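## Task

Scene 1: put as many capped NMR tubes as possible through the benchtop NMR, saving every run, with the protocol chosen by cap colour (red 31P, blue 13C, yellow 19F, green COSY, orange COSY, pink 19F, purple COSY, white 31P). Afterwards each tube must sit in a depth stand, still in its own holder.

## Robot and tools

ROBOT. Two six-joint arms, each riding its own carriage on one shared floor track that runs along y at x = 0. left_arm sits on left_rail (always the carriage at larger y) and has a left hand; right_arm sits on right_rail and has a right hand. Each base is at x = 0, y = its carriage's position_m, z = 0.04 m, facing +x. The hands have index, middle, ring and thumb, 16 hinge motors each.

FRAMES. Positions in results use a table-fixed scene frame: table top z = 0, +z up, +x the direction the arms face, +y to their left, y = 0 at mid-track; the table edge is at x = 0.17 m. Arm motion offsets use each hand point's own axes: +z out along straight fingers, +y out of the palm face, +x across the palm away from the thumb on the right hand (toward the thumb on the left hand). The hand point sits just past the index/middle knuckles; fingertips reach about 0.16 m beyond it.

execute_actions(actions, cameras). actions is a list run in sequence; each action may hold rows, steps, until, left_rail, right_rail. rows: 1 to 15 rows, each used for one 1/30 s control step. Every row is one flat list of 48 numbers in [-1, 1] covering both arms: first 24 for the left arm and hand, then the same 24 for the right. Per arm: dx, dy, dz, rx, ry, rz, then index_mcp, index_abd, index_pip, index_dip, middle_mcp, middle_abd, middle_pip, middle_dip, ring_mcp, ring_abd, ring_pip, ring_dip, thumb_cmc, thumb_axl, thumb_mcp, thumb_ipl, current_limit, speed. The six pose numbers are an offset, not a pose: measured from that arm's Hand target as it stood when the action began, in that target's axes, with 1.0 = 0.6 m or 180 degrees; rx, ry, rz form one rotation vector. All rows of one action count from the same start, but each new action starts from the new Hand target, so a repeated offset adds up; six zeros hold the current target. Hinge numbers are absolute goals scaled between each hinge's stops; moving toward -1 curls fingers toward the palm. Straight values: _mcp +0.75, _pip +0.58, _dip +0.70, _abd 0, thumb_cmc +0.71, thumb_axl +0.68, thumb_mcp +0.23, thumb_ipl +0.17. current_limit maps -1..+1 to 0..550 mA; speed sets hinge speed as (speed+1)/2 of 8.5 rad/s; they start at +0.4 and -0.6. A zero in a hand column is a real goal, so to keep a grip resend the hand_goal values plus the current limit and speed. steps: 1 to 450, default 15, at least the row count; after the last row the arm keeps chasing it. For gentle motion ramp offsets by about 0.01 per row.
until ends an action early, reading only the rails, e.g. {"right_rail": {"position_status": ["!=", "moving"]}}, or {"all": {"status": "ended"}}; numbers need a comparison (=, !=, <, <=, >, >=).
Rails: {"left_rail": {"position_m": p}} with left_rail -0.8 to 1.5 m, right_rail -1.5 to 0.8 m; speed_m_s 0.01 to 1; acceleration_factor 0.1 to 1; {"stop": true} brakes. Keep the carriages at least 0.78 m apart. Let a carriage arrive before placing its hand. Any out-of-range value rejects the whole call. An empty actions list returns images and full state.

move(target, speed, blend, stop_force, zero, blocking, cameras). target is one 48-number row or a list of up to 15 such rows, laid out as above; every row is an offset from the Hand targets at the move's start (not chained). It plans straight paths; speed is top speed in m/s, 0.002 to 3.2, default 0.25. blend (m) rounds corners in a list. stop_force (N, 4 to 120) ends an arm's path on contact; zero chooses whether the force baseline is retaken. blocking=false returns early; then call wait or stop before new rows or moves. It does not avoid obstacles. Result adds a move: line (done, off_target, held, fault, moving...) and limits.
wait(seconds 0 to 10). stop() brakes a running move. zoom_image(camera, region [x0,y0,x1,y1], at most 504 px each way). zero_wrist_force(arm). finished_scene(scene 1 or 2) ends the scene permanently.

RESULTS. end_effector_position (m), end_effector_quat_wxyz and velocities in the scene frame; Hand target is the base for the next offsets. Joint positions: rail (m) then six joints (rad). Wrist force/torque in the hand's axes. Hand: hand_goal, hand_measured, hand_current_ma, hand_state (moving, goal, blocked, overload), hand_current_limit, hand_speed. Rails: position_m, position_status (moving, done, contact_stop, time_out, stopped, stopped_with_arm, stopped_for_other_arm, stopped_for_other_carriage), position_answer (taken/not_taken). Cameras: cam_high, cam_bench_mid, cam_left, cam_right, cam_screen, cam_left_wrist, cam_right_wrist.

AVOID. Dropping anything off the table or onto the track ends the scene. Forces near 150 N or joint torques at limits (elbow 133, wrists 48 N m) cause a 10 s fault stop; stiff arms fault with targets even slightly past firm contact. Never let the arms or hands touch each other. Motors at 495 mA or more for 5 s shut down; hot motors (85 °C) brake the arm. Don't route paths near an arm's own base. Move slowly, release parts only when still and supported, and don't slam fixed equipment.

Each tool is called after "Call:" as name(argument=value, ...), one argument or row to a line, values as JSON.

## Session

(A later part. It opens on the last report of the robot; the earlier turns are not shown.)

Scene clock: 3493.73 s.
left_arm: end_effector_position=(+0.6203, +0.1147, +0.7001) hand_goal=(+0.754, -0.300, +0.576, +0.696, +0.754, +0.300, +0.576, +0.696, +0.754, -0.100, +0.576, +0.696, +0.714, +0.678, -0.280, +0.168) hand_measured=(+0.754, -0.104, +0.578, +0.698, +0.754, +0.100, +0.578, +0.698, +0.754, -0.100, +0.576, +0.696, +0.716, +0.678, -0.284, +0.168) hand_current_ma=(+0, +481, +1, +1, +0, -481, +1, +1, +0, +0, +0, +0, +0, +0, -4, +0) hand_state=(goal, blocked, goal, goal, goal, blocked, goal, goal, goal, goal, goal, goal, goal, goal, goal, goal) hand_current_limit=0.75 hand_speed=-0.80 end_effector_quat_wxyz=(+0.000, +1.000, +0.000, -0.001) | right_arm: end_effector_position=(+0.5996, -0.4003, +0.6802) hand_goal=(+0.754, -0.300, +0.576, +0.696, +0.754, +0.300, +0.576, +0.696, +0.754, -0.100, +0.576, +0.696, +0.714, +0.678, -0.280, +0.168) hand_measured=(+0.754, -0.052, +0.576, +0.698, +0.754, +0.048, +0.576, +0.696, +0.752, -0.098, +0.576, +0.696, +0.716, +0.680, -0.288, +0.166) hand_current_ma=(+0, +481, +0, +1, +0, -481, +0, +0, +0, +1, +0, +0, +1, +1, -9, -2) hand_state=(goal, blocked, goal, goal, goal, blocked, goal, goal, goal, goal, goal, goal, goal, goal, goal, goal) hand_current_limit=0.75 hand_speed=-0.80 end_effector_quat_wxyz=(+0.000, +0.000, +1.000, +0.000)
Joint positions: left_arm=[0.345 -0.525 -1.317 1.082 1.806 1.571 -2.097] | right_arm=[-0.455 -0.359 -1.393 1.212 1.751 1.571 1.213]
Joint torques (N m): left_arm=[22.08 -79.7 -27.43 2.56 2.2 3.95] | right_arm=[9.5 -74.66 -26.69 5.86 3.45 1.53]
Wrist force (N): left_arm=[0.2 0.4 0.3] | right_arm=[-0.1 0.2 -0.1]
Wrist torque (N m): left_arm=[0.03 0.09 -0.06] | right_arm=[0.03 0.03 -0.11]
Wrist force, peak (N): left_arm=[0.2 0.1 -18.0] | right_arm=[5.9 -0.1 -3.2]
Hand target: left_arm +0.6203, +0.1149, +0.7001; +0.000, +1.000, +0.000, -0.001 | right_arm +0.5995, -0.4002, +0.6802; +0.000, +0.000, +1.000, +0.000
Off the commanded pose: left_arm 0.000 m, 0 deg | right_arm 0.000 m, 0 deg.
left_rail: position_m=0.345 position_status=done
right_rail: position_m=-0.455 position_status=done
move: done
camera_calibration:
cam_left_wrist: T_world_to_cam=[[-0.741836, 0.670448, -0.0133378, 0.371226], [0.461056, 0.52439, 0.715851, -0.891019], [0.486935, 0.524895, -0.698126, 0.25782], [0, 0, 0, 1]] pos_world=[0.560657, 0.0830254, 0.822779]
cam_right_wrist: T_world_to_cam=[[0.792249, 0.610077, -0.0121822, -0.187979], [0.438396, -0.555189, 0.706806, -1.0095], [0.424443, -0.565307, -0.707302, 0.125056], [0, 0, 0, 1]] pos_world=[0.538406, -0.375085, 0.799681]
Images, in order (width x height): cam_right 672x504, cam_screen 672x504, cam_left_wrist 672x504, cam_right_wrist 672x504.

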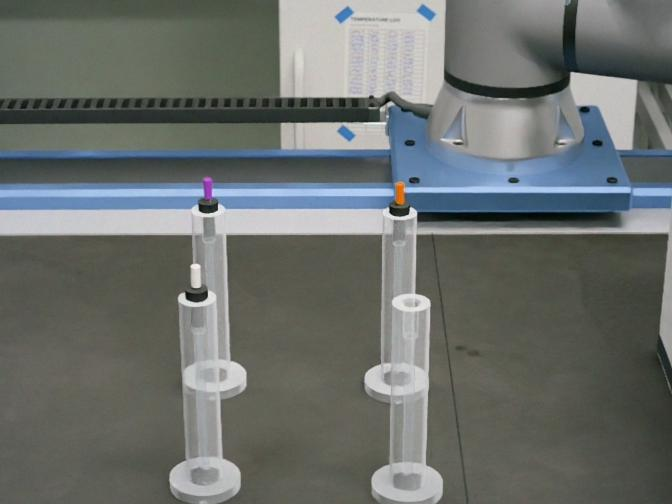

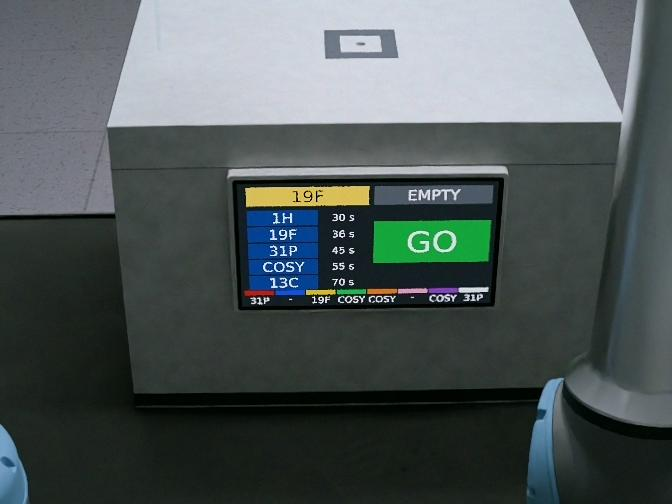

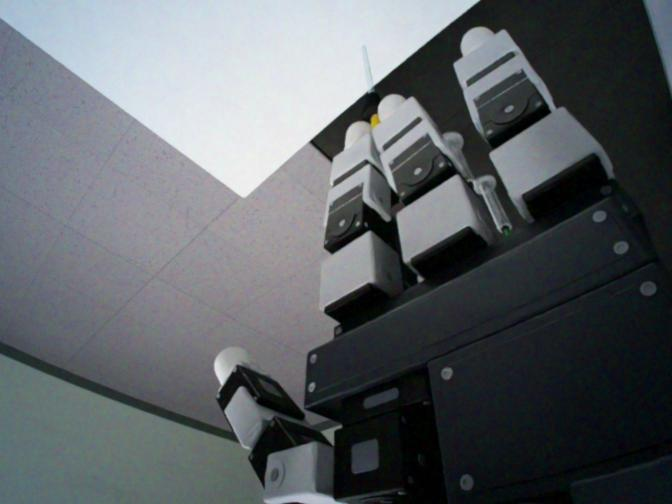

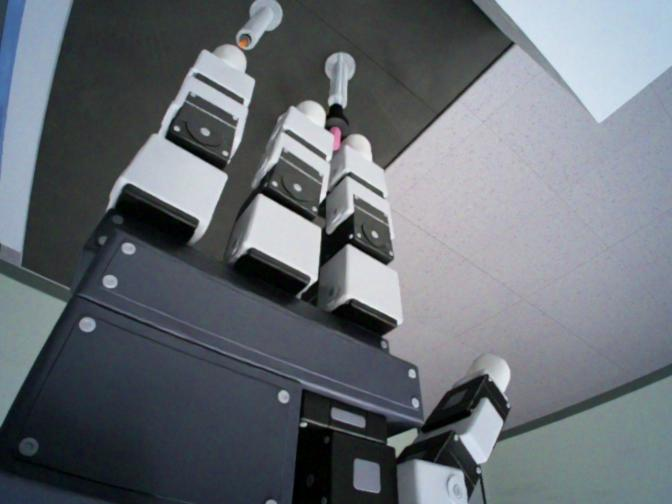

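Call:
move(
  target=[
    [-0.0338,-0.4418,0.0085,0,0,0,0.754,-0.3,0.576,0.696,0.754,0.3,0.576,0.696,0.754,-0.1,0.576,0.696,0.714,0.678,-0.281,0.168,0.75,-0.8,-0.0008,0.2503,-0.033,0,0,0,0.754,-0.3,0.576,0.696,0.754,0.3,0.576,0.696,0.754,-0.1,0.576,0.696,0.714,0.678,-0.281,0.168,0.75,-0.8],
    [-0.188,-0.9903,0.3002,0,0,0,0.754,-0.3,0.576,0.696,0.754,0.3,0.576,0.696,0.754,-0.1,0.576,0.696,0.714,0.678,-0.281,0.168,0.75,-0.8,-0.0995,0.7027,-0.033,0,0,0,0.754,-0.3,0.576,0.696,0.754,0.3,0.576,0.696,0.754,-0.1,0.576,0.696,0.714,0.678,-0.281,0.168,0.75,-0.8],
  ],
  speed=0.45,
  blend=[0.05, 0],
  cameras=["cam_screen", "cam_left", "cam_left_wrist", "cam_right_wrist"],
)

Call:
zoom_image(
  camera="cam_right_wrist",
  region=[290, 0, 390, 100],
)

Call:
zoom_image(
  camera="cam_left_wrist",
  region=[314, 0, 414, 100],
)

Call:
zoom_image(
  camera="cam_screen",
  region=[310, 0, 410, 75],
)

Scene clock: 3516.37 s.
left_arm: end_effector_position=(+0.5068, +0.7090, +0.5200) hand_goal=(+0.754, -0.300, +0.576, +0.696, +0.754, +0.300, +0.576, +0.696, +0.754, -0.100, +0.576, +0.696, +0.714, +0.678, -0.280, +0.168) hand_measured=(+0.754, -0.104, +0.578, +0.698, +0.754, +0.100, +0.578, +0.698, +0.754, -0.100, +0.576, +0.696, +0.716, +0.678, -0.284, +0.168) hand_current_ma=(+0, +481, +1, +1, +0, -481, +1, +1, +0, +0, +0, +0, +0, +0, -4, +0) hand_state=(goal, blocked, goal, goal, goal, blocked, goal, goal, goal, goal, goal, goal, goal, goal, goal, goal) hand_current_limit=0.75 hand_speed=-0.80 end_effector_quat_wxyz=(+0.000, +1.000, +0.000, -0.001) | right_arm: end_effector_position=(+0.6596, +0.0213, +0.7000) hand_goal=(+0.754, -0.300, +0.576, +0.696, +0.754, +0.300, +0.576, +0.696, +0.754, -0.100, +0.576, +0.696, +0.714, +0.678, -0.280, +0.168) hand_measured=(+0.754, -0.052, +0.576, +0.698, +0.754, +0.048, +0.576, +0.696, +0.752, -0.098, +0.576, +0.696, +0.716, +0.680, -0.288, +0.166) hand_current_ma=(+0, +481, +0, +1, +0, -481, +0, +0, +0, +1, +0, +0, +1, +1, -9, -2) hand_state=(goal, blocked, goal, goal, goal, blocked, goal, goal, goal, goal, goal, goal, goal, goal, goal, goal) hand_current_limit=0.75 hand_speed=-0.80 end_effector_quat_wxyz=(+0.000, +0.000, +1.000, +0.000)
Joint positions: left_arm=[0.345 0.481 -1.261 1.328 1.505 1.57 -1.091] | right_arm=[-0.455 0.316 -1.04 0.687 1.923 1.571 1.888]
Joint torques (N m): left_arm=[22.53 -51.13 -47.55 2.57 2.35 4.25] | right_arm=[9.81 -66.37 -56.08 5.93 3.55 1.76]
Wrist force (N): left_arm=[-0.1 -0.2 -0.1] | right_arm=[-0.8 0.0 0.1]
Wrist torque (N m): left_arm=[-0.03 0.06 -0.12] | right_arm=[-0.01 0.12 -0.12]
Wrist force, peak (N): left_arm=[0.0 2.4 0.3] | right_arm=[0.0 1.7 0.8]
Hand target: left_arm +0.5068, +0.7090, +0.5199; +0.000, +1.000, +0.000, -0.001 | right_arm +0.6596, +0.0214, +0.7000; +0.000, +0.000, +1.000, +0.000
Off the commanded pose: left_arm 0.000 m, 0 deg | right_arm 0.000 m, 0 deg.
left_rail: position_m=0.345 position_status=done
right_rail: position_m=-0.455 position_status=done
move: done
camera_calibration:
cam_left_wrist: T_world_to_cam=[[-0.741835, 0.670448, -0.0134332, -0.113761], [0.461032, 0.524463, 0.715813, -1.02142], [0.48696, 0.524822, -0.698163, -0.124528], [0, 0, 0, 1]] pos_world=[0.447157, 0.677325, 0.64268]
cam_right_wrist: T_world_to_cam=[[0.792283, 0.610033, -0.012126, -0.492546], [0.438332, -0.555236, 0.706808, -0.81569], [0.424443, -0.565307, -0.707302, 0.351926], [0, 0, 0, 1]] pos_world=[0.598406, 0.0465148, 0.819481]
Images, in order (width x height): cam_left 672x504, cam_screen 672x504, cam_left_wrist 672x504, cam_right_wrist 672x504.

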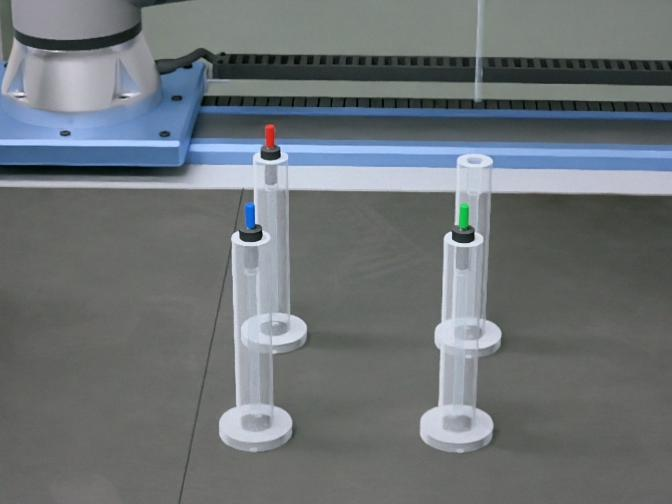

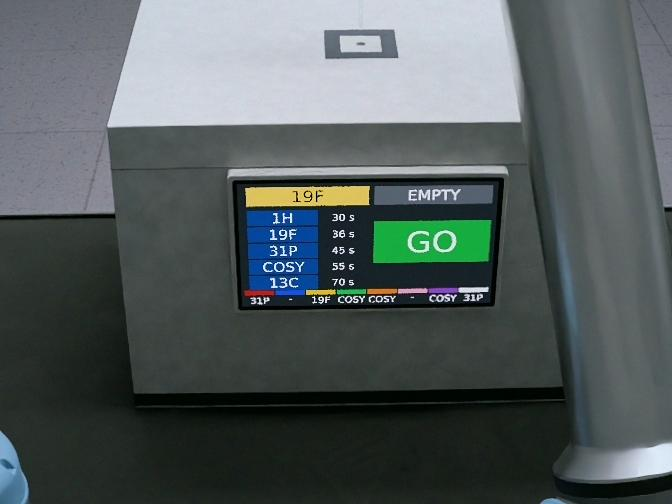

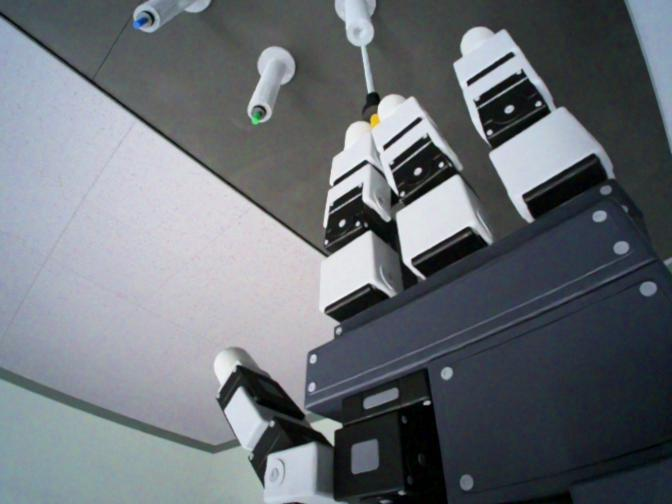

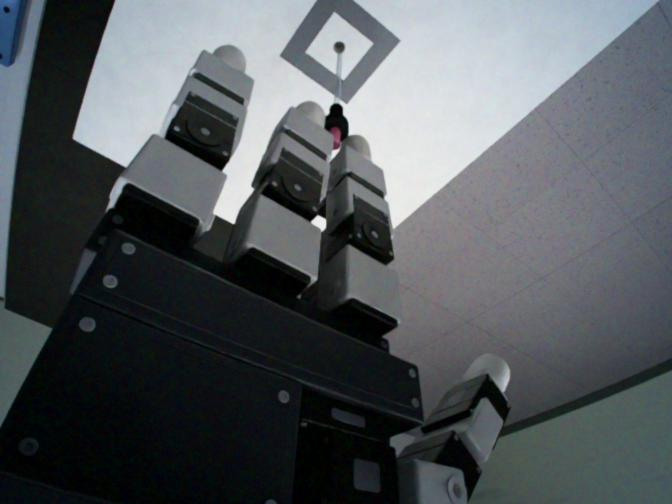

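Scaled by 5.040 from the camera's 672x504 image, which has a finer 960x720 frame.

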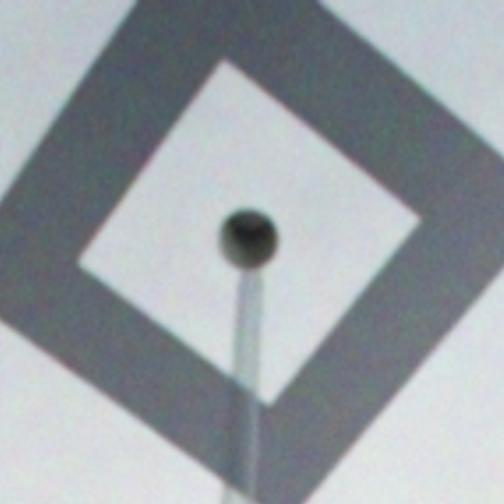

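Scaled by 5.040 from the camera's 672x504 image, which has a finer 960x720 frame.

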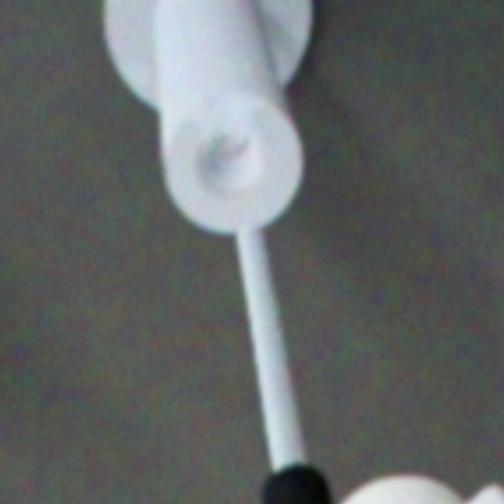

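Scaled by 5.040 from the camera's 672x504 image, which has a finer 960x720 frame.

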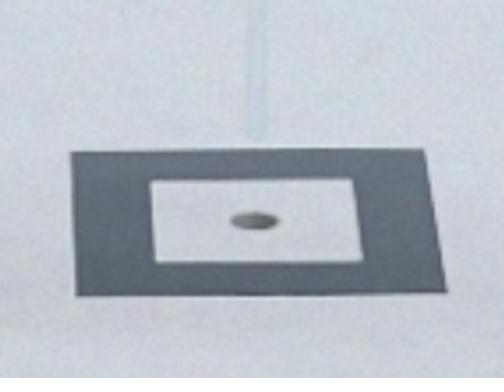

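Call:
zoom_image(
  camera="cam_left",
  region=[444, 50, 514, 120],
)

Call:
zoom_image(
  camera="cam_left",
  region=[434, 140, 514, 220],
)

Call:
zoom_image(
  camera="cam_left",
  region=[444, 0, 514, 60],
)

Scaled by 7.200 from the camera's 672x504 image, which has a finer 960x720 frame.

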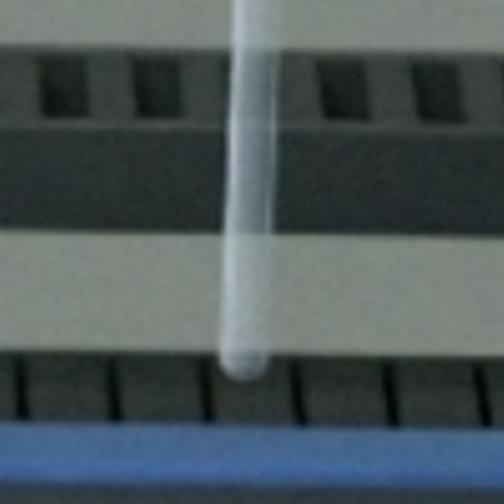

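Scaled by 6.300 from the camera's 672x504 image, which has a finer 960x720 frame.

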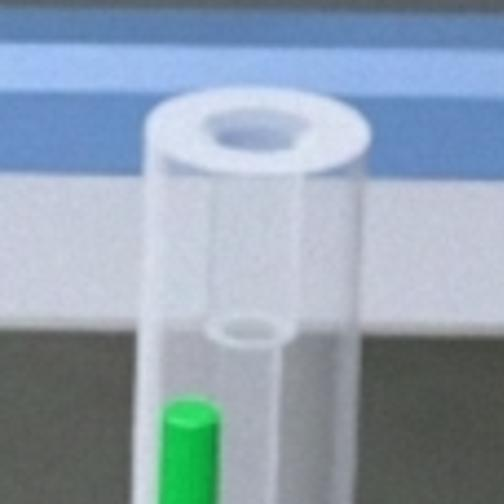

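Scaled by 7.200 from the camera's 672x504 image, which has a finer 960x720 frame.

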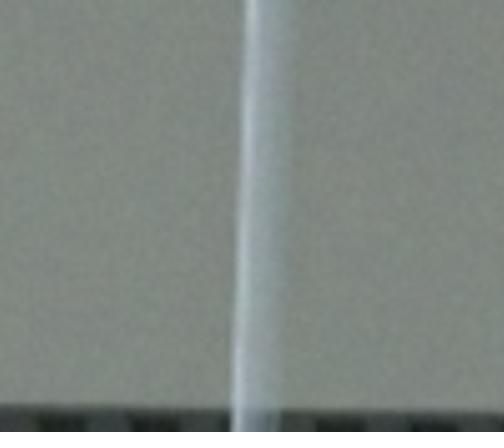

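Call:
move(
  target=[
    [0.0003,0.0008,0.0498,0,0,0,0.754,-0.3,0.576,0.696,0.754,0.3,0.576,0.696,0.754,-0.1,0.576,0.696,0.714,0.678,-0.281,0.168,0.75,-0.8,0.0012,-0.0002,0.0333,0,0,0,0.754,-0.3,0.576,0.696,0.754,0.3,0.576,0.696,0.754,-0.1,0.576,0.696,0.714,0.678,-0.281,0.168,0.75,-0.8],
    [0.0003,0.0008,0.3348,0,0,0,0.754,-0.3,0.576,0.696,0.754,0.3,0.576,0.696,0.754,-0.1,0.576,0.696,0.714,0.678,-0.281,0.168,0.75,-0.8,0.0012,-0.0002,0.2333,0,0,0,0.754,-0.3,0.576,0.696,0.754,0.3,0.576,0.696,0.754,-0.1,0.576,0.696,0.714,0.678,-0.281,0.168,0.75,-0.8],
    [0.0003,0.0008,0.3548,0,0,0,0.754,-0.3,0.576,0.696,0.754,0.3,0.576,0.696,0.754,-0.1,0.576,0.696,0.714,0.678,-0.281,0.168,0.75,-0.8,0.0012,-0.0002,0.3005,0,0,0,0.754,-0.3,0.576,0.696,0.754,0.3,0.576,0.696,0.754,-0.1,0.576,0.696,0.714,0.678,-0.281,0.168,0.75,-0.8],
  ],
  speed=[0.12, 0.17, 0.06],
  blend=[0.01, 0.005, 0],
  stop_force=5,
  cameras=["cam_screen", "cam_left"],
)

Call:
zoom_image(
  camera="cam_left",
  region=[430, 100, 530, 220],
)

Scene clock: 3571.37 s.
left_arm: end_effector_position=(+0.5068, +0.7085, +0.3086) hand_goal=(+0.754, -0.300, +0.576, +0.696, +0.754, +0.300, +0.576, +0.696, +0.754, -0.100, +0.576, +0.696, +0.714, +0.678, -0.280, +0.168) hand_measured=(+0.754, -0.106, +0.578, +0.698, +0.754, +0.100, +0.578, +0.698, +0.754, -0.100, +0.576, +0.696, +0.716, +0.678, -0.284, +0.168) hand_current_ma=(+0, +481, +1, +1, +0, -481, +0, +1, +0, +0, +0, +0, +0, +0, -4, +0) hand_state=(goal, blocked, goal, goal, goal, blocked, goal, goal, goal, goal, goal, goal, goal, goal, goal, goal) hand_current_limit=0.75 hand_speed=-0.80 end_effector_quat_wxyz=(+0.000, +1.000, +0.000, -0.001) | right_arm: end_effector_position=(+0.6590, +0.0212, +0.5229) hand_goal=(+0.754, -0.300, +0.576, +0.696, +0.754, +0.300, +0.576, +0.696, +0.754, -0.100, +0.576, +0.696, +0.714, +0.678, -0.280, +0.168) hand_measured=(+0.760, -0.052, +0.580, +0.698, +0.760, +0.048, +0.578, +0.696, +0.752, -0.098, +0.576, +0.696, +0.716, +0.680, -0.288, +0.166) hand_current_ma=(+5, +481, +2, +1, +4, -481, +2, +0, +0, +1, +0, +0, +1, +1, -9, -2) hand_state=(goal, blocked, goal, goal, goal, blocked, goal, goal, goal, goal, goal, goal, goal, goal, goal, goal) hand_current_limit=0.75 hand_speed=-0.80 end_effector_quat_wxyz=(+0.000, +0.000, +1.000, +0.000)
Joint positions: left_arm=[0.345 0.48 -1.179 1.596 1.154 1.57 -1.091] | right_arm=[-0.455 0.316 -1.106 1.104 1.573 1.571 1.888]
Joint torques (N m): left_arm=[-7.09 -85.3 -42.41 6.67 0.7 -4.09] | right_arm=[1.39 -63.76 -57.11 5.45 -2.57 -1.3]
Wrist force (N): left_arm=[0.6 0.5 -2.8] | right_arm=[0.4 -0.5 -2.5]
Wrist torque (N m): left_arm=[0.25 0.08 0.06] | right_arm=[0.29 0.05 -0.03]
Wrist force, peak (N): left_arm=[0.5 0.6 -9.9] | right_arm=[-0.9 -0.5 -24.3]
Hand target: left_arm +0.5068, +0.7085, +0.3086; +0.000, +1.000, +0.000, -0.001 (not the last commanded pose) | right_arm +0.6590, +0.0212, +0.5229; +0.000, +0.000, +1.000, +0.000 (not the last commanded pose)
Off the commanded pose: left_arm 0.002 m, 0 deg | right_arm 0.003 m, 0 deg.
left_rail: position_m=0.345 position_status=done
right_rail: position_m=-0.455 position_status=done
move: contact (left_arm, right_arm); path passed 2 of 3 targets
Images, in order (width x height): cam_left 672x504, cam_screen 672x504.

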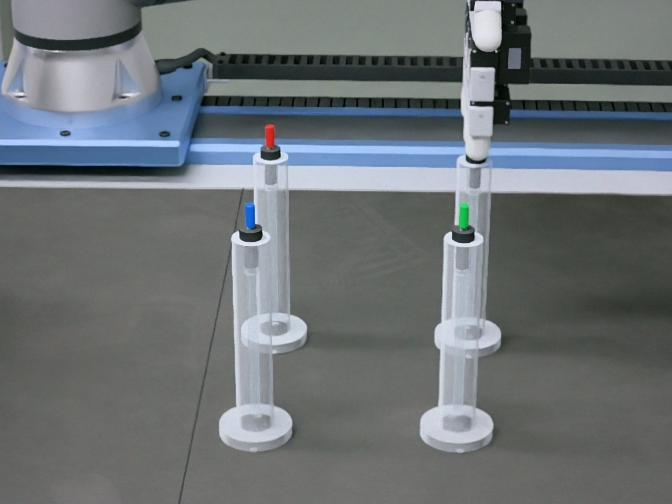

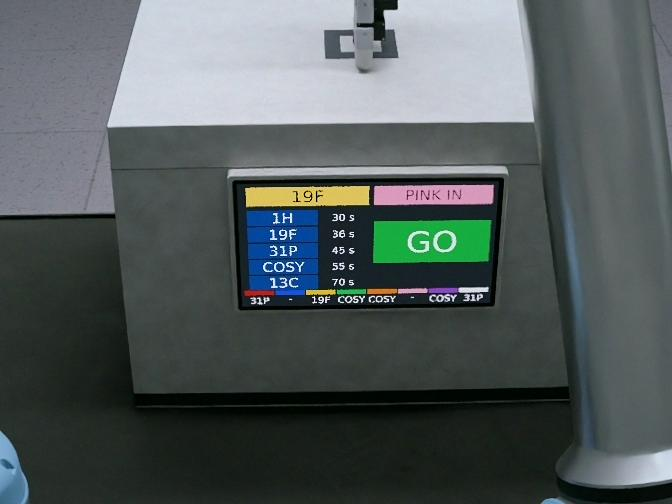

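Scaled by 4.200 from the camera's 672x504 image, which has a finer 960x720 frame.

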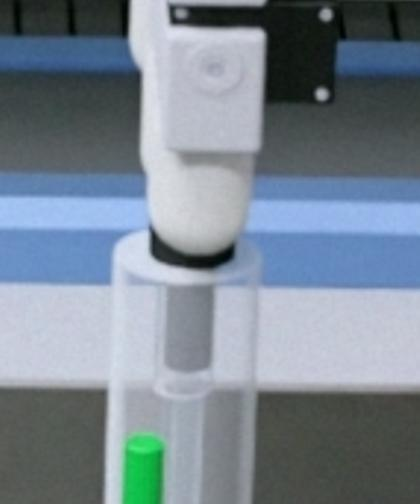

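Call:
move(
  target=[
    [0,0,0,0,0,0,0.754,0.1,0.576,0.696,0.754,-0.1,0.576,0.696,0.754,-0.1,0.576,0.696,0.714,0.678,-0.281,0.168,0.4,-0.8,0,0,0,0,0,0,0.754,0.1,0.576,0.696,0.754,-0.1,0.576,0.696,0.754,-0.1,0.576,0.696,0.714,0.678,-0.281,0.168,0.4,-0.8],
    [0,0,-0.1833,0,0,0,0.754,0.1,0.576,0.696,0.754,-0.1,0.576,0.696,0.754,-0.1,0.576,0.696,0.714,0.678,-0.281,0.168,0.4,-0.8,0,0,-0.0833,0,0,0,0.754,0.1,0.576,0.696,0.754,-0.1,0.576,0.696,0.754,-0.1,0.576,0.696,0.714,0.678,-0.281,0.168,0.4,-0.8],
    [0.267,0.3025,-0.1857,0,0,0,0.754,0.1,0.576,0.696,0.754,-0.1,0.576,0.696,0.754,-0.1,0.576,0.696,0.714,0.678,-0.281,0.168,0.4,-0.8,0.6233,-0.1287,-0.0118,0,0,0,0.754,0.1,0.576,0.696,0.754,-0.1,0.576,0.696,0.754,-0.1,0.576,0.696,0.714,0.678,-0.281,0.168,0.4,-0.8],
    [0.267,0.3025,-0.1857,0,0,0,0.754,0.1,0.576,0.696,0.754,-0.1,0.576,0.696,0.754,-0.1,0.576,0.696,0.714,0.678,-0.281,0.168,0.4,-0.8,0.6383,-0.1287,0.5058,0,0,0,0.754,0.1,0.576,0.696,0.754,-0.1,0.576,0.696,0.754,-0.1,0.576,0.696,0.714,0.678,-0.281,0.168,0.4,-0.8],
    [0.267,0.3025,-0.1857,0,0,0,0.754,0.1,0.576,0.696,0.754,-0.1,0.576,0.696,0.754,-0.1,0.576,0.696,0.714,0.678,-0.281,0.168,0.4,-0.8,0.5837,-0.1287,0.5058,0,0,0,0.754,0.1,0.576,0.696,0.754,-0.1,0.576,0.696,0.754,-0.1,0.576,0.696,0.714,0.678,-0.281,0.168,0.4,-0.8],
    [0.267,0.3025,-0.1857,0,0,0,0.754,0.1,0.576,0.696,0.754,-0.1,0.576,0.696,0.754,-0.1,0.576,0.696,0.714,0.678,-0.281,0.168,0.4,-0.8,0.62,-0.1287,0.5058,0,0,0,0.754,0.1,0.576,0.696,0.754,-0.1,0.576,0.696,0.754,-0.1,0.576,0.696,0.714,0.678,-0.281,0.168,0.4,-0.8],
  ],
  speed=[0.1, 0.25, 0.7, 0.6, 0.1, 0.15],
  blend=[0, 0.02, 0.07, 0.02, 0, 0],
  cameras=["cam_screen", "cam_left", "cam_left_wrist"],
)

Call:
zoom_image(
  camera="cam_left_wrist",
  region=[314, 0, 434, 120],
)

Scene clock: 3596.57 s.
left_arm: end_effector_position=(+0.6672, +0.5271, +0.4199) hand_goal=(+0.754, +0.100, +0.576, +0.696, +0.754, -0.100, +0.576, +0.696, +0.754, -0.100, +0.576, +0.696, +0.714, +0.678, -0.280, +0.168) hand_measured=(+0.754, +0.096, +0.578, +0.698, +0.754, -0.096, +0.578, +0.698, +0.754, -0.100, +0.576, +0.696, +0.716, +0.678, -0.284, +0.168) hand_current_ma=(+0, -2, +1, +1, +0, +2, +0, +1, +0, +0, +0, +0, +0, +0, -4, +0) hand_state=(goal, goal, goal, goal, goal, goal, goal, goal, goal, goal, goal, goal, goal, goal, goal, goal) hand_current_limit=0.40 hand_speed=-0.80 end_effector_quat_wxyz=(+0.000, +1.000, +0.000, -0.001) | right_arm: end_effector_position=(+0.2872, -0.0558, +0.2194) hand_goal=(+0.754, +0.100, +0.576, +0.696, +0.754, -0.100, +0.576, +0.696, +0.754, -0.100, +0.576, +0.696, +0.714, +0.678, -0.280, +0.168) hand_measured=(+0.754, +0.098, +0.578, +0.698, +0.754, -0.096, +0.578, +0.696, +0.752, -0.098, +0.576, +0.696, +0.716, +0.680, -0.288, +0.164) hand_current_ma=(+0, -1, +1, +1, +0, +2, +1, +0, +0, +1, +0, +0, +2, +1, -11, -3) hand_state=(goal, goal, goal, goal, goal, goal, goal, goal, goal, goal, goal, goal, goal, goal, goal, goal) hand_current_limit=0.40 hand_speed=-0.80 end_effector_quat_wxyz=(+0.000, +0.000, +1.000, +0.000)
Joint positions: left_arm=[0.345 0.141 -1.174 1.385 1.361 1.571 -1.431] | right_arm=[-0.455 0.434 -1.485 2.179 0.878 1.571 2.005]
Joint torques (N m): left_arm=[-14.06 -56.79 -46.93 6.86 -2.8 -4.14] | right_arm=[7.54 -53.63 -17.11 2.21 -0.6 1.12]
Wrist force (N): left_arm=[-0.6 0.0 -0.5] | right_arm=[0.0 0.1 0.0]
Wrist torque (N m): left_arm=[0.06 0.09 -0.01] | right_arm=[0.01 0.02 -0.09]
Wrist force, peak (N): left_arm=[0.0 0.4 -3.5] | right_arm=[5.8 -0.2 -3.4]
Hand target: left_arm +0.6672, +0.5271, +0.4199; +0.000, +1.000, +0.000, -0.001 | right_arm +0.2870, -0.0558, +0.2194; +0.000, +0.000, +1.000, +0.000
Off the commanded pose: left_arm 0.000 m, 0 deg | right_arm 0.000 m, 0 deg.
left_rail: position_m=0.345 position_status=done
right_rail: position_m=-0.455 position_status=done
move: done; blend cut to 0.0164 m at target 4
camera_calibration:
cam_left_wrist: T_world_to_cam=[[-0.741835, 0.670448, -0.0134332, 0.125839], [0.461032, 0.524463, 0.715813, -0.928321], [0.48696, 0.524822, -0.698163, -0.177058], [0, 0, 0, 1]] pos_world=[0.607557, 0.495425, 0.54258]
Images, in order (width x height): cam_left 672x504, cam_screen 672x504, cam_left_wrist 672x504.

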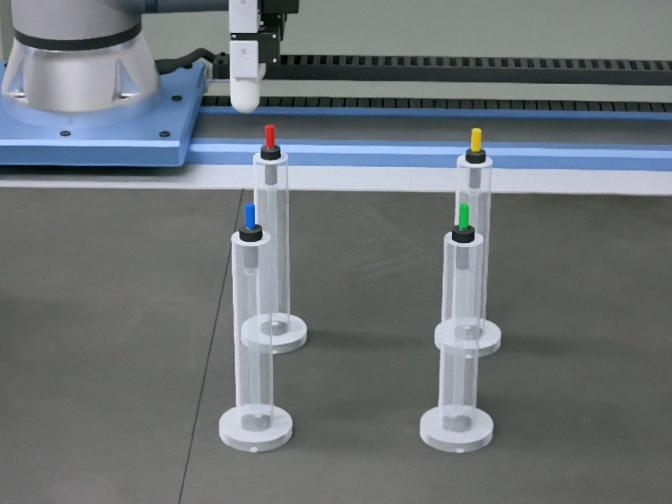

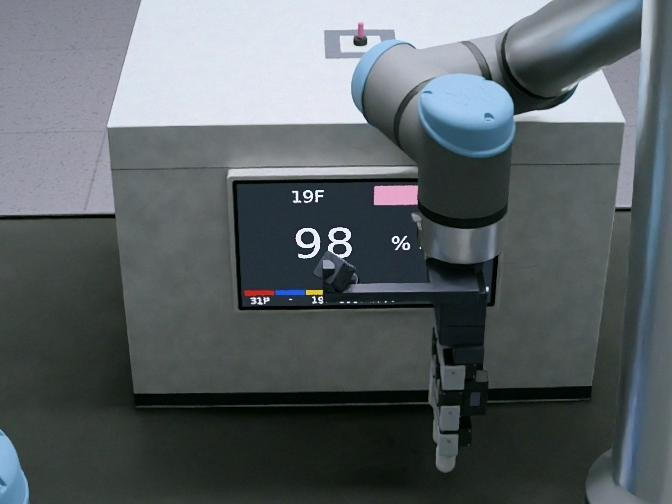

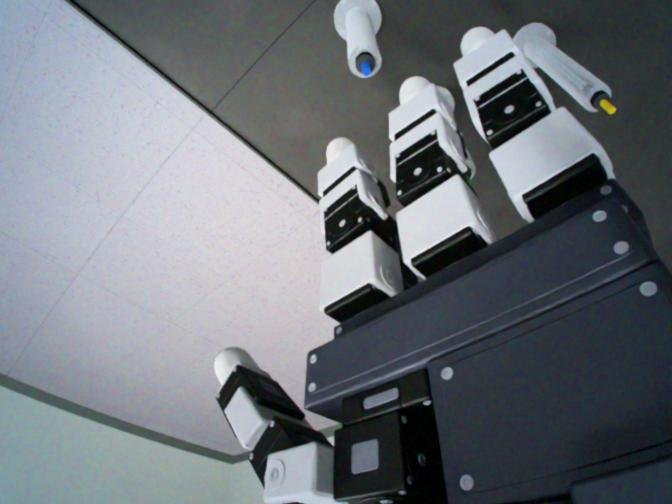

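Scaled by 4.200 from the camera's 672x504 image, which has a finer 960x720 frame.

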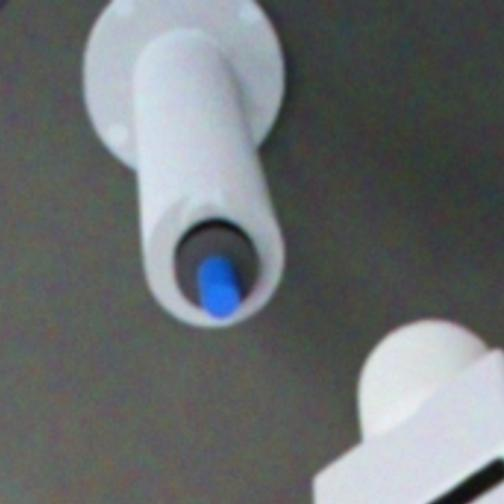

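Call:
zoom_image(
  camera="cam_left",
  region=[220, 195, 280, 255],
)

Call:
zoom_image(
  camera="cam_left",
  region=[434, 195, 494, 255],
)

Call:
zoom_image(
  camera="cam_left",
  region=[240, 118, 300, 178],
)

Call:
zoom_image(
  camera="cam_left",
  region=[445, 120, 505, 180],
)

Scaled by 8.400 from the camera's 672x504 image, which has a finer 960x720 frame.

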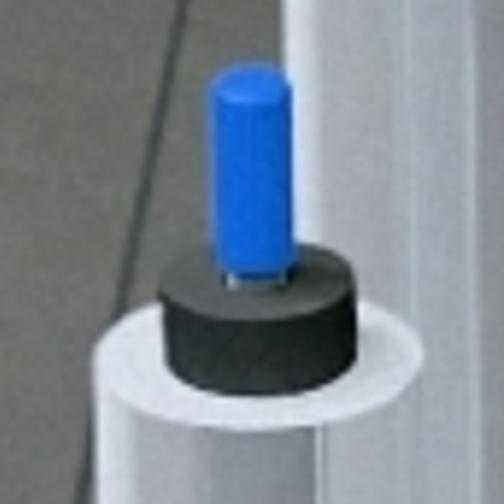

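Scaled by 8.400 from the camera's 672x504 image, which has a finer 960x720 frame.

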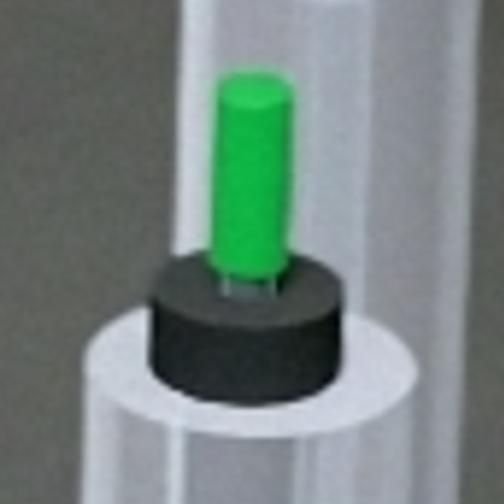

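Scaled by 8.400 from the camera's 672x504 image, which has a finer 960x720 frame.

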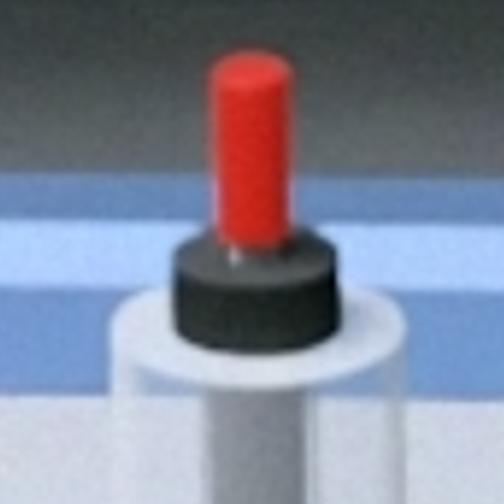

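Scaled by 8.400 from the camera's 672x504 image, which has a finer 960x720 frame.

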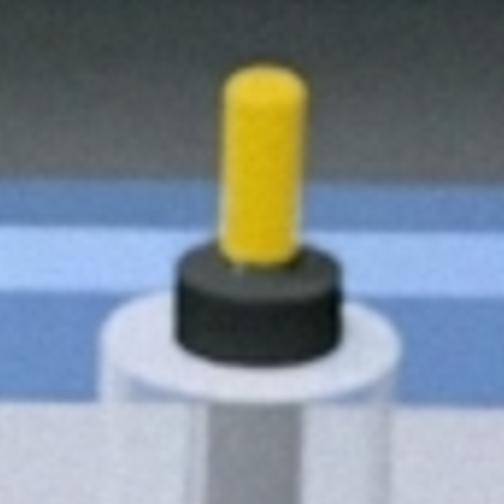

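Call:
move(
  target=[
    [0,0,0,0,0,0,0.754,0.1,0.576,0.696,0.754,-0.1,0.576,0.696,0.754,-0.1,0.576,0.696,0.714,0.678,-0.281,0.168,0.4,-0.8,-0.0363,0,0,0,0,0,0.754,0.1,0.576,0.696,0.754,-0.1,0.576,0.696,0.754,-0.1,0.576,0.696,0.714,0.678,-0.281,0.168,0.4,-0.8],
    [0,0,0,0,0,0,0.754,0.1,0.576,0.696,0.754,-0.1,0.576,0.696,0.754,-0.1,0.576,0.696,0.714,0.678,-0.281,0.168,0.4,-0.8,-0.0033,0,0,0,0,0,0.754,0.1,0.576,0.696,0.754,-0.1,0.576,0.696,0.754,-0.1,0.576,0.696,0.714,0.678,-0.281,0.168,0.4,-0.8],
    [0.0025,-0.0023,0.199,0,0,0,0.754,0.1,0.576,0.696,0.754,-0.1,0.576,0.696,0.754,-0.1,0.576,0.696,0.714,0.678,-0.281,0.168,0.4,-0.8,-0.0033,0.2847,0.0668,0,0,0,0.754,0.1,0.576,0.696,0.754,-0.1,0.576,0.696,0.754,-0.1,0.576,0.696,0.714,0.678,-0.281,0.168,0.4,-0.8],
    [0.0025,-0.0023,0.199,0,0,0,0.754,-0.3,0.576,0.696,0.754,0.3,0.576,0.696,0.754,-0.1,0.576,0.696,0.714,0.678,-0.281,0.168,0.75,-0.8,-0.0363,0.2847,0.0668,0,0,0,0.754,0.1,0.576,0.696,0.754,-0.1,0.576,0.696,0.754,-0.1,0.576,0.696,0.714,0.678,-0.281,0.168,0.4,-0.8],
    [0.0025,-0.0023,0.149,0,0,0,0.754,-0.3,0.576,0.696,0.754,0.3,0.576,0.696,0.754,-0.1,0.576,0.696,0.714,0.678,-0.281,0.168,0.75,-0.8,0.0117,0.2847,0.0157,0,0,0,0.754,0.1,0.576,0.696,0.754,-0.1,0.576,0.696,0.754,-0.1,0.576,0.696,0.714,0.678,-0.281,0.168,0.4,-0.8],
    [0.0025,-0.0023,-0.3335,0,0,0,0.754,-0.3,0.576,0.696,0.754,0.3,0.576,0.696,0.754,-0.1,0.576,0.696,0.714,0.678,-0.281,0.168,0.75,-0.8,-0.005,0.2263,-0.551,0,0,0,0.754,0.1,0.576,0.696,0.754,-0.1,0.576,0.696,0.754,-0.1,0.576,0.696,0.714,0.678,-0.281,0.168,0.4,-0.8],
    [-0.112,0.1785,-0.4585,0,0,0,0.754,-0.3,0.576,0.696,0.754,0.3,0.576,0.696,0.754,-0.1,0.576,0.696,0.714,0.678,-0.281,0.168,0.75,-0.8,-0.6203,0.1287,-0.601,0,0,0,0.754,0.1,0.576,0.696,0.754,-0.1,0.576,0.696,0.754,-0.1,0.576,0.696,0.714,0.678,-0.281,0.168,0.4,-0.8],
    [-0.112,0.1785,-0.4585,0,0,0,0.754,-0.3,0.576,0.696,0.754,0.3,0.576,0.696,0.754,-0.1,0.576,0.696,0.714,0.678,-0.281,0.168,0.75,-0.8,-0.6203,0.1287,-0.5027,0,0,0,0.754,-0.3,0.576,0.696,0.754,0.3,0.576,0.696,0.754,-0.1,0.576,0.696,0.714,0.678,-0.281,0.168,0.75,-0.8],
    [-0.112,0.1785,-0.4585,0,0,0,0.754,-0.3,0.576,0.696,0.754,0.3,0.576,0.696,0.754,-0.1,0.576,0.696,0.714,0.678,-0.281,0.168,0.75,-0.8,-0.6203,0.1287,-0.5527,0,0,0,0.754,-0.3,0.576,0.696,0.754,0.3,0.576,0.696,0.754,-0.1,0.576,0.696,0.714,0.678,-0.281,0.168,0.75,-0.8],
    [-0.112,0.1785,-0.4585,0,0,0,0.754,-0.3,0.576,0.696,0.754,0.3,0.576,0.696,0.754,-0.1,0.576,0.696,0.714,0.678,-0.281,0.168,0.75,-0.8,-0.6203,0.1287,-0.8177,0,0,0,0.754,-0.3,0.576,0.696,0.754,0.3,0.576,0.696,0.754,-0.1,0.576,0.696,0.714,0.678,-0.281,0.168,0.75,-0.8],
    [-0.0787,0.5785,-0.4668,0,0,0,0.754,-0.3,0.576,0.696,0.754,0.3,0.576,0.696,0.754,-0.1,0.576,0.696,0.714,0.678,-0.281,0.168,0.75,-0.8,-0.5217,-0.2403,-0.8093,0,0,0,0.754,-0.3,0.576,0.696,0.754,0.3,0.576,0.696,0.754,-0.1,0.576,0.696,0.714,0.678,-0.281,0.168,0.75,-0.8],
  ],
  speed=[0.1, 0.15, 0.4, 0.1, 0.07, 0.6, 0.6, 0.15, 0.05, 0.45, 0.42],
  blend=[0, 0.005, 0.004, 0, 0.015, 0.06, 0.02, 0, 0.015, 0.01, 0],
  cameras=["cam_screen", "cam_right_wrist", "cam_left_wrist"],
)

Scene clock: 3738.50 s.
left_arm: end_effector_position=(+0.6686, +0.5285, +0.2991) hand_goal=(+0.754, +0.100, +0.576, +0.696, +0.754, -0.100, +0.576, +0.696, +0.754, -0.100, +0.576, +0.696, +0.714, +0.678, -0.280, +0.168) hand_measured=(+0.754, +0.096, +0.578, +0.698, +0.754, -0.096, +0.578, +0.698, +0.754, -0.100, +0.576, +0.696, +0.716, +0.678, -0.284, +0.168) hand_current_ma=(+0, -2, +1, +1, +0, +2, +0, +1, +0, +0, +0, +0, +0, +0, -4, +0) hand_state=(goal, goal, goal, goal, goal, goal, goal, goal, goal, goal, goal, goal, goal, goal, goal, goal) hand_current_limit=0.40 hand_speed=-0.80 end_effector_quat_wxyz=(+0.000, +1.000, +0.000, -0.001) | right_arm: end_effector_position=(+0.2860, +0.0326, +0.2000) hand_goal=(+0.754, +0.100, +0.576, +0.696, +0.754, -0.100, +0.576, +0.696, +0.754, -0.100, +0.576, +0.696, +0.714, +0.678, -0.280, +0.168) hand_measured=(+0.752, +0.098, +0.576, +0.698, +0.750, -0.098, +0.576, +0.696, +0.750, -0.098, +0.576, +0.696, +0.714, +0.678, -0.286, +0.166) hand_current_ma=(-2, -1, +0, +1, -2, +1, +0, +0, -2, +1, +0, +0, +0, +0, -6, -2) hand_state=(goal, goal, goal, goal, goal, goal, goal, goal, goal, goal, goal, goal, goal, goal, goal, goal) hand_current_limit=0.40 hand_speed=-0.80 end_effector_quat_wxyz=(+0.000, -0.003, +1.000, +0.004)
Joint positions: left_arm=[0.345 0.142 -1.111 1.514 1.169 1.571 -1.429] | right_arm=[-0.455 0.616 -1.352 2.062 0.857 1.563 2.181]
Joint torques (N m): left_arm=[20.21 -58.46 -24.84 2.4 2.25 2.63] | right_arm=[1.37 -51.16 -32.59 4.19 0.05 -0.5]
Wrist force (N): left_arm=[0.0 -0.1 -0.5] | right_arm=[-0.6 0.1 -0.4]
Wrist torque (N m): left_arm=[0.04 0.02 -0.09] | right_arm=[0.05 0.11 -0.13]
Wrist force, peak (N): left_arm=[-0.2 0.0 -2.0] | right_arm=[-2.5 11.4 0.9]
Hand target: left_arm +0.6686, +0.5285, +0.2991; +0.000, +1.000, +0.000, -0.001 (not the last commanded pose) | right_arm +0.2860, +0.0326, +0.2000; +0.000, -0.003, +1.000, +0.004 (not the last commanded pose)
Off the commanded pose: left_arm 0.533 m, 0 deg | right_arm 0.639 m, 1 deg.
FORCE FAULT: contact force on the right arm reached its limit, and that arm stopped for 10 seconds. The contact can be on any part of that arm, not only on its tool. That arm's remaining commands of this call were not run. That arm's target is now where it stood when the stop ended, not its last command. That arm accepts commands again.
left_rail: position_m=0.345 position_status=done
right_rail: position_m=-0.455 position_status=done
move: fault (right_arm), off_target (left_arm; braked at the fault stop of right_arm); path passed 2 of 11 targets; target 4's new numbers were not sent; target 8's new numbers were not sent
camera_calibration:
cam_left_wrist: T_world_to_cam=[[-0.741804, 0.670483, -0.0133849, 0.12426], [0.461082, 0.524418, 0.715814, -0.84331], [0.48696, 0.524822, -0.698163, -0.262742], [0, 0, 0, 1]] pos_world=[0.608957, 0.496825, 0.421879]
cam_right_wrist: T_world_to_cam=[[0.78819, 0.615385, -0.00763509, -0.209354], [0.442842, -0.558493, 0.701411, -0.292327], [0.427373, -0.556226, -0.712717, 0.163207], [0, 0, 0, 1]] pos_world=[0.224715, 0.0563508, 0.319763]
Images, in order (width x height): cam_screen 672x504, cam_left_wrist 672x504, cam_right_wrist 672x504.

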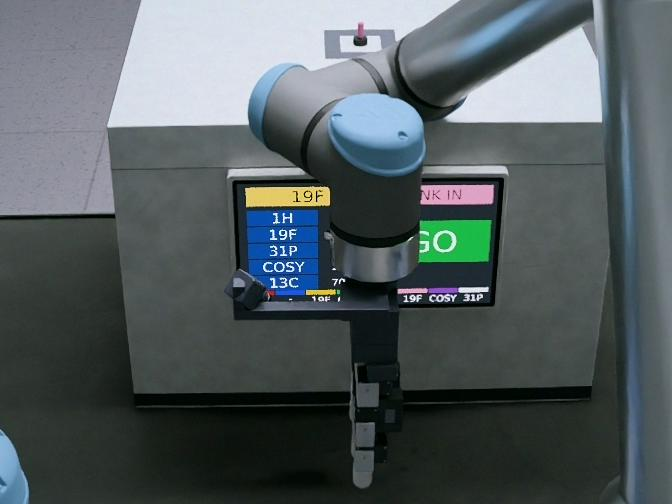

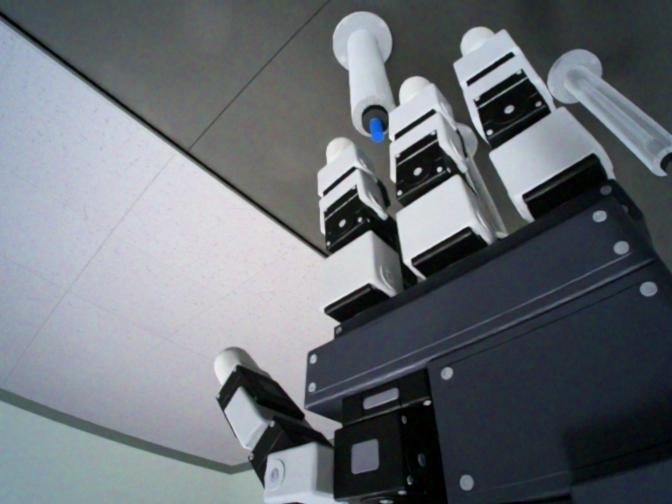

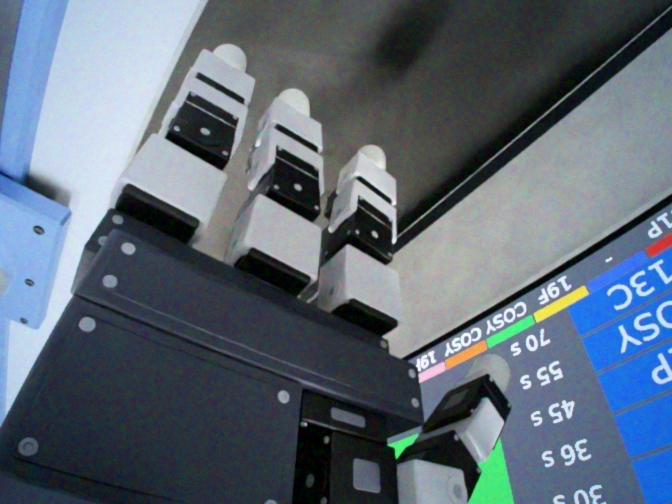

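Call:
move(
  target=[
    [0,0,-0.0023,0,0,0,0.754,0.1,0.576,0.696,0.754,-0.1,0.576,0.696,0.754,-0.1,0.576,0.696,0.714,0.678,-0.281,0.168,0.4,-0.8,-0.0108,0.1382,-0.1197,0.0025,0,0.0019,0.754,0.97,0.576,0.696,0.754,-0.1,0.576,0.696,0.754,-0.1,0.576,0.696,0.714,0.678,-0.6,0.168,0.4,-0.5],
    [0,0,-0.0023,0,0,0,0.754,0.1,0.576,0.696,0.754,-0.1,0.576,0.696,0.754,-0.1,0.576,0.696,0.714,0.678,-0.281,0.168,0.4,-0.8,-0.065,0.138,-0.1197,0.0025,0,0.0019,0.754,0.97,0.576,0.696,0.754,-0.1,0.576,0.696,0.754,-0.1,0.576,0.696,0.714,0.678,-0.6,0.168,0.4,-0.5],
  ],
  speed=[0.3, 0.1],
  blend=[0.008, 0],
  cameras=["cam_screen", "cam_right_wrist"],
)

Scene clock: 3919.00 s.
left_arm: end_effector_position=(+0.6686, +0.5285, +0.3005) hand_goal=(+0.754, +0.100, +0.576, +0.696, +0.754, -0.100, +0.576, +0.696, +0.754, -0.100, +0.576, +0.696, +0.714, +0.678, -0.280, +0.168) hand_measured=(+0.754, +0.096, +0.578, +0.698, +0.754, -0.096, +0.578, +0.698, +0.754, -0.100, +0.576, +0.696, +0.716, +0.678, -0.284, +0.168) hand_current_ma=(+0, -2, +1, +1, +0, +2, +0, +1, +0, +0, +0, +0, +0, +0, -4, +0) hand_state=(goal, goal, goal, goal, goal, goal, goal, goal, goal, goal, goal, goal, goal, goal, goal, goal) hand_current_limit=0.40 hand_speed=-0.80 end_effector_quat_wxyz=(+0.000, +1.000, +0.000, -0.001) | right_arm: end_effector_position=(+0.3245, +0.1150, +0.2725) hand_goal=(+0.754, +0.970, +0.576, +0.696, +0.754, -0.100, +0.576, +0.696, +0.754, -0.100, +0.576, +0.696, +0.714, +0.678, -0.600, +0.168) hand_measured=(+0.756, +0.874, +0.578, +0.698, +0.750, -0.098, +0.576, +0.696, +0.750, -0.098, +0.576, +0.696, +0.714, +0.678, -0.600, +0.166) hand_current_ma=(+1, -220, +1, +1, -2, +1, +0, +0, -2, +1, +0, +0, +0, +0, +0, -2) hand_state=(goal, blocked, goal, goal, goal, goal, goal, goal, goal, goal, goal, goal, goal, goal, goal, goal) hand_current_limit=0.40 hand_speed=-0.50 end_effector_quat_wxyz=(+0.000, +0.000, +1.000, +0.000)
Joint positions: left_arm=[0.345 0.142 -1.112 1.513 1.171 1.571 -1.429] | right_arm=[-0.455 0.704 -1.288 1.82 1.039 1.57 2.275]
Joint torques (N m): left_arm=[19.86 -92.39 -44.2 6.65 2.28 1.63] | right_arm=[-19.88 -39.17 -57.47 0.87 6.42 -2.28]
Wrist force (N): left_arm=[-0.2 0.2 -0.2] | right_arm=[19.2 -0.1 -8.7]
Wrist torque (N m): left_arm=[0.06 0.05 -0.11] | right_arm=[0.76 0.78 1.73]
Wrist force, peak (N): left_arm=[0.2 0.1 -0.8] | right_arm=[19.1 -0.1 -8.9]
Hand target: left_arm +0.6686, +0.5285, +0.3005; +0.000, +1.000, +0.000, -0.001 | right_arm +0.3245, +0.1151, +0.2725; +0.000, +0.000, +1.000, +0.000
Off the commanded pose: left_arm 0.000 m, 0 deg | right_arm 0.000 m, 0 deg.
left_rail: position_m=0.345 position_status=done
right_rail: position_m=-0.455 position_status=done
move: done
camera_calibration:
cam_right_wrist: T_world_to_cam=[[0.791838, 0.610605, -0.0124219, -0.289263], [0.439517, -0.555611, 0.705777, -0.314637], [0.424049, -0.56432, -0.708325, 0.24509], [0, 0, 0, 1]] pos_world=[0.263407, 0.140119, 0.392074]
Images, in order (width x height): cam_screen 672x504, cam_right_wrist 672x504.

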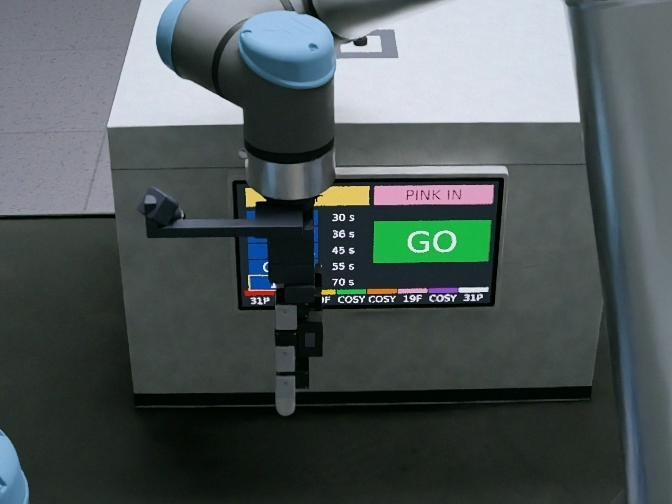

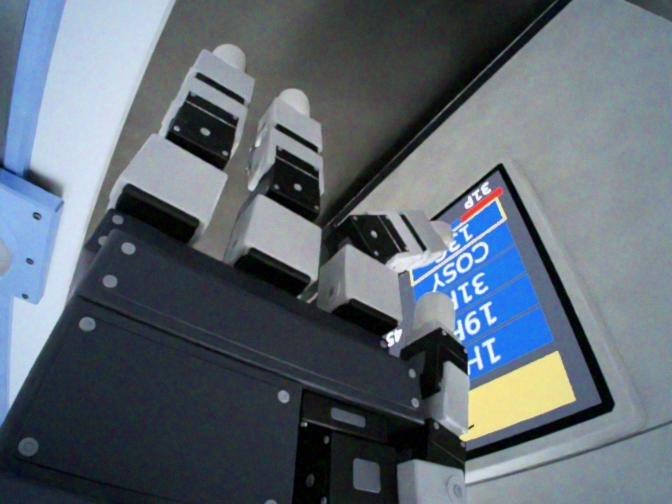

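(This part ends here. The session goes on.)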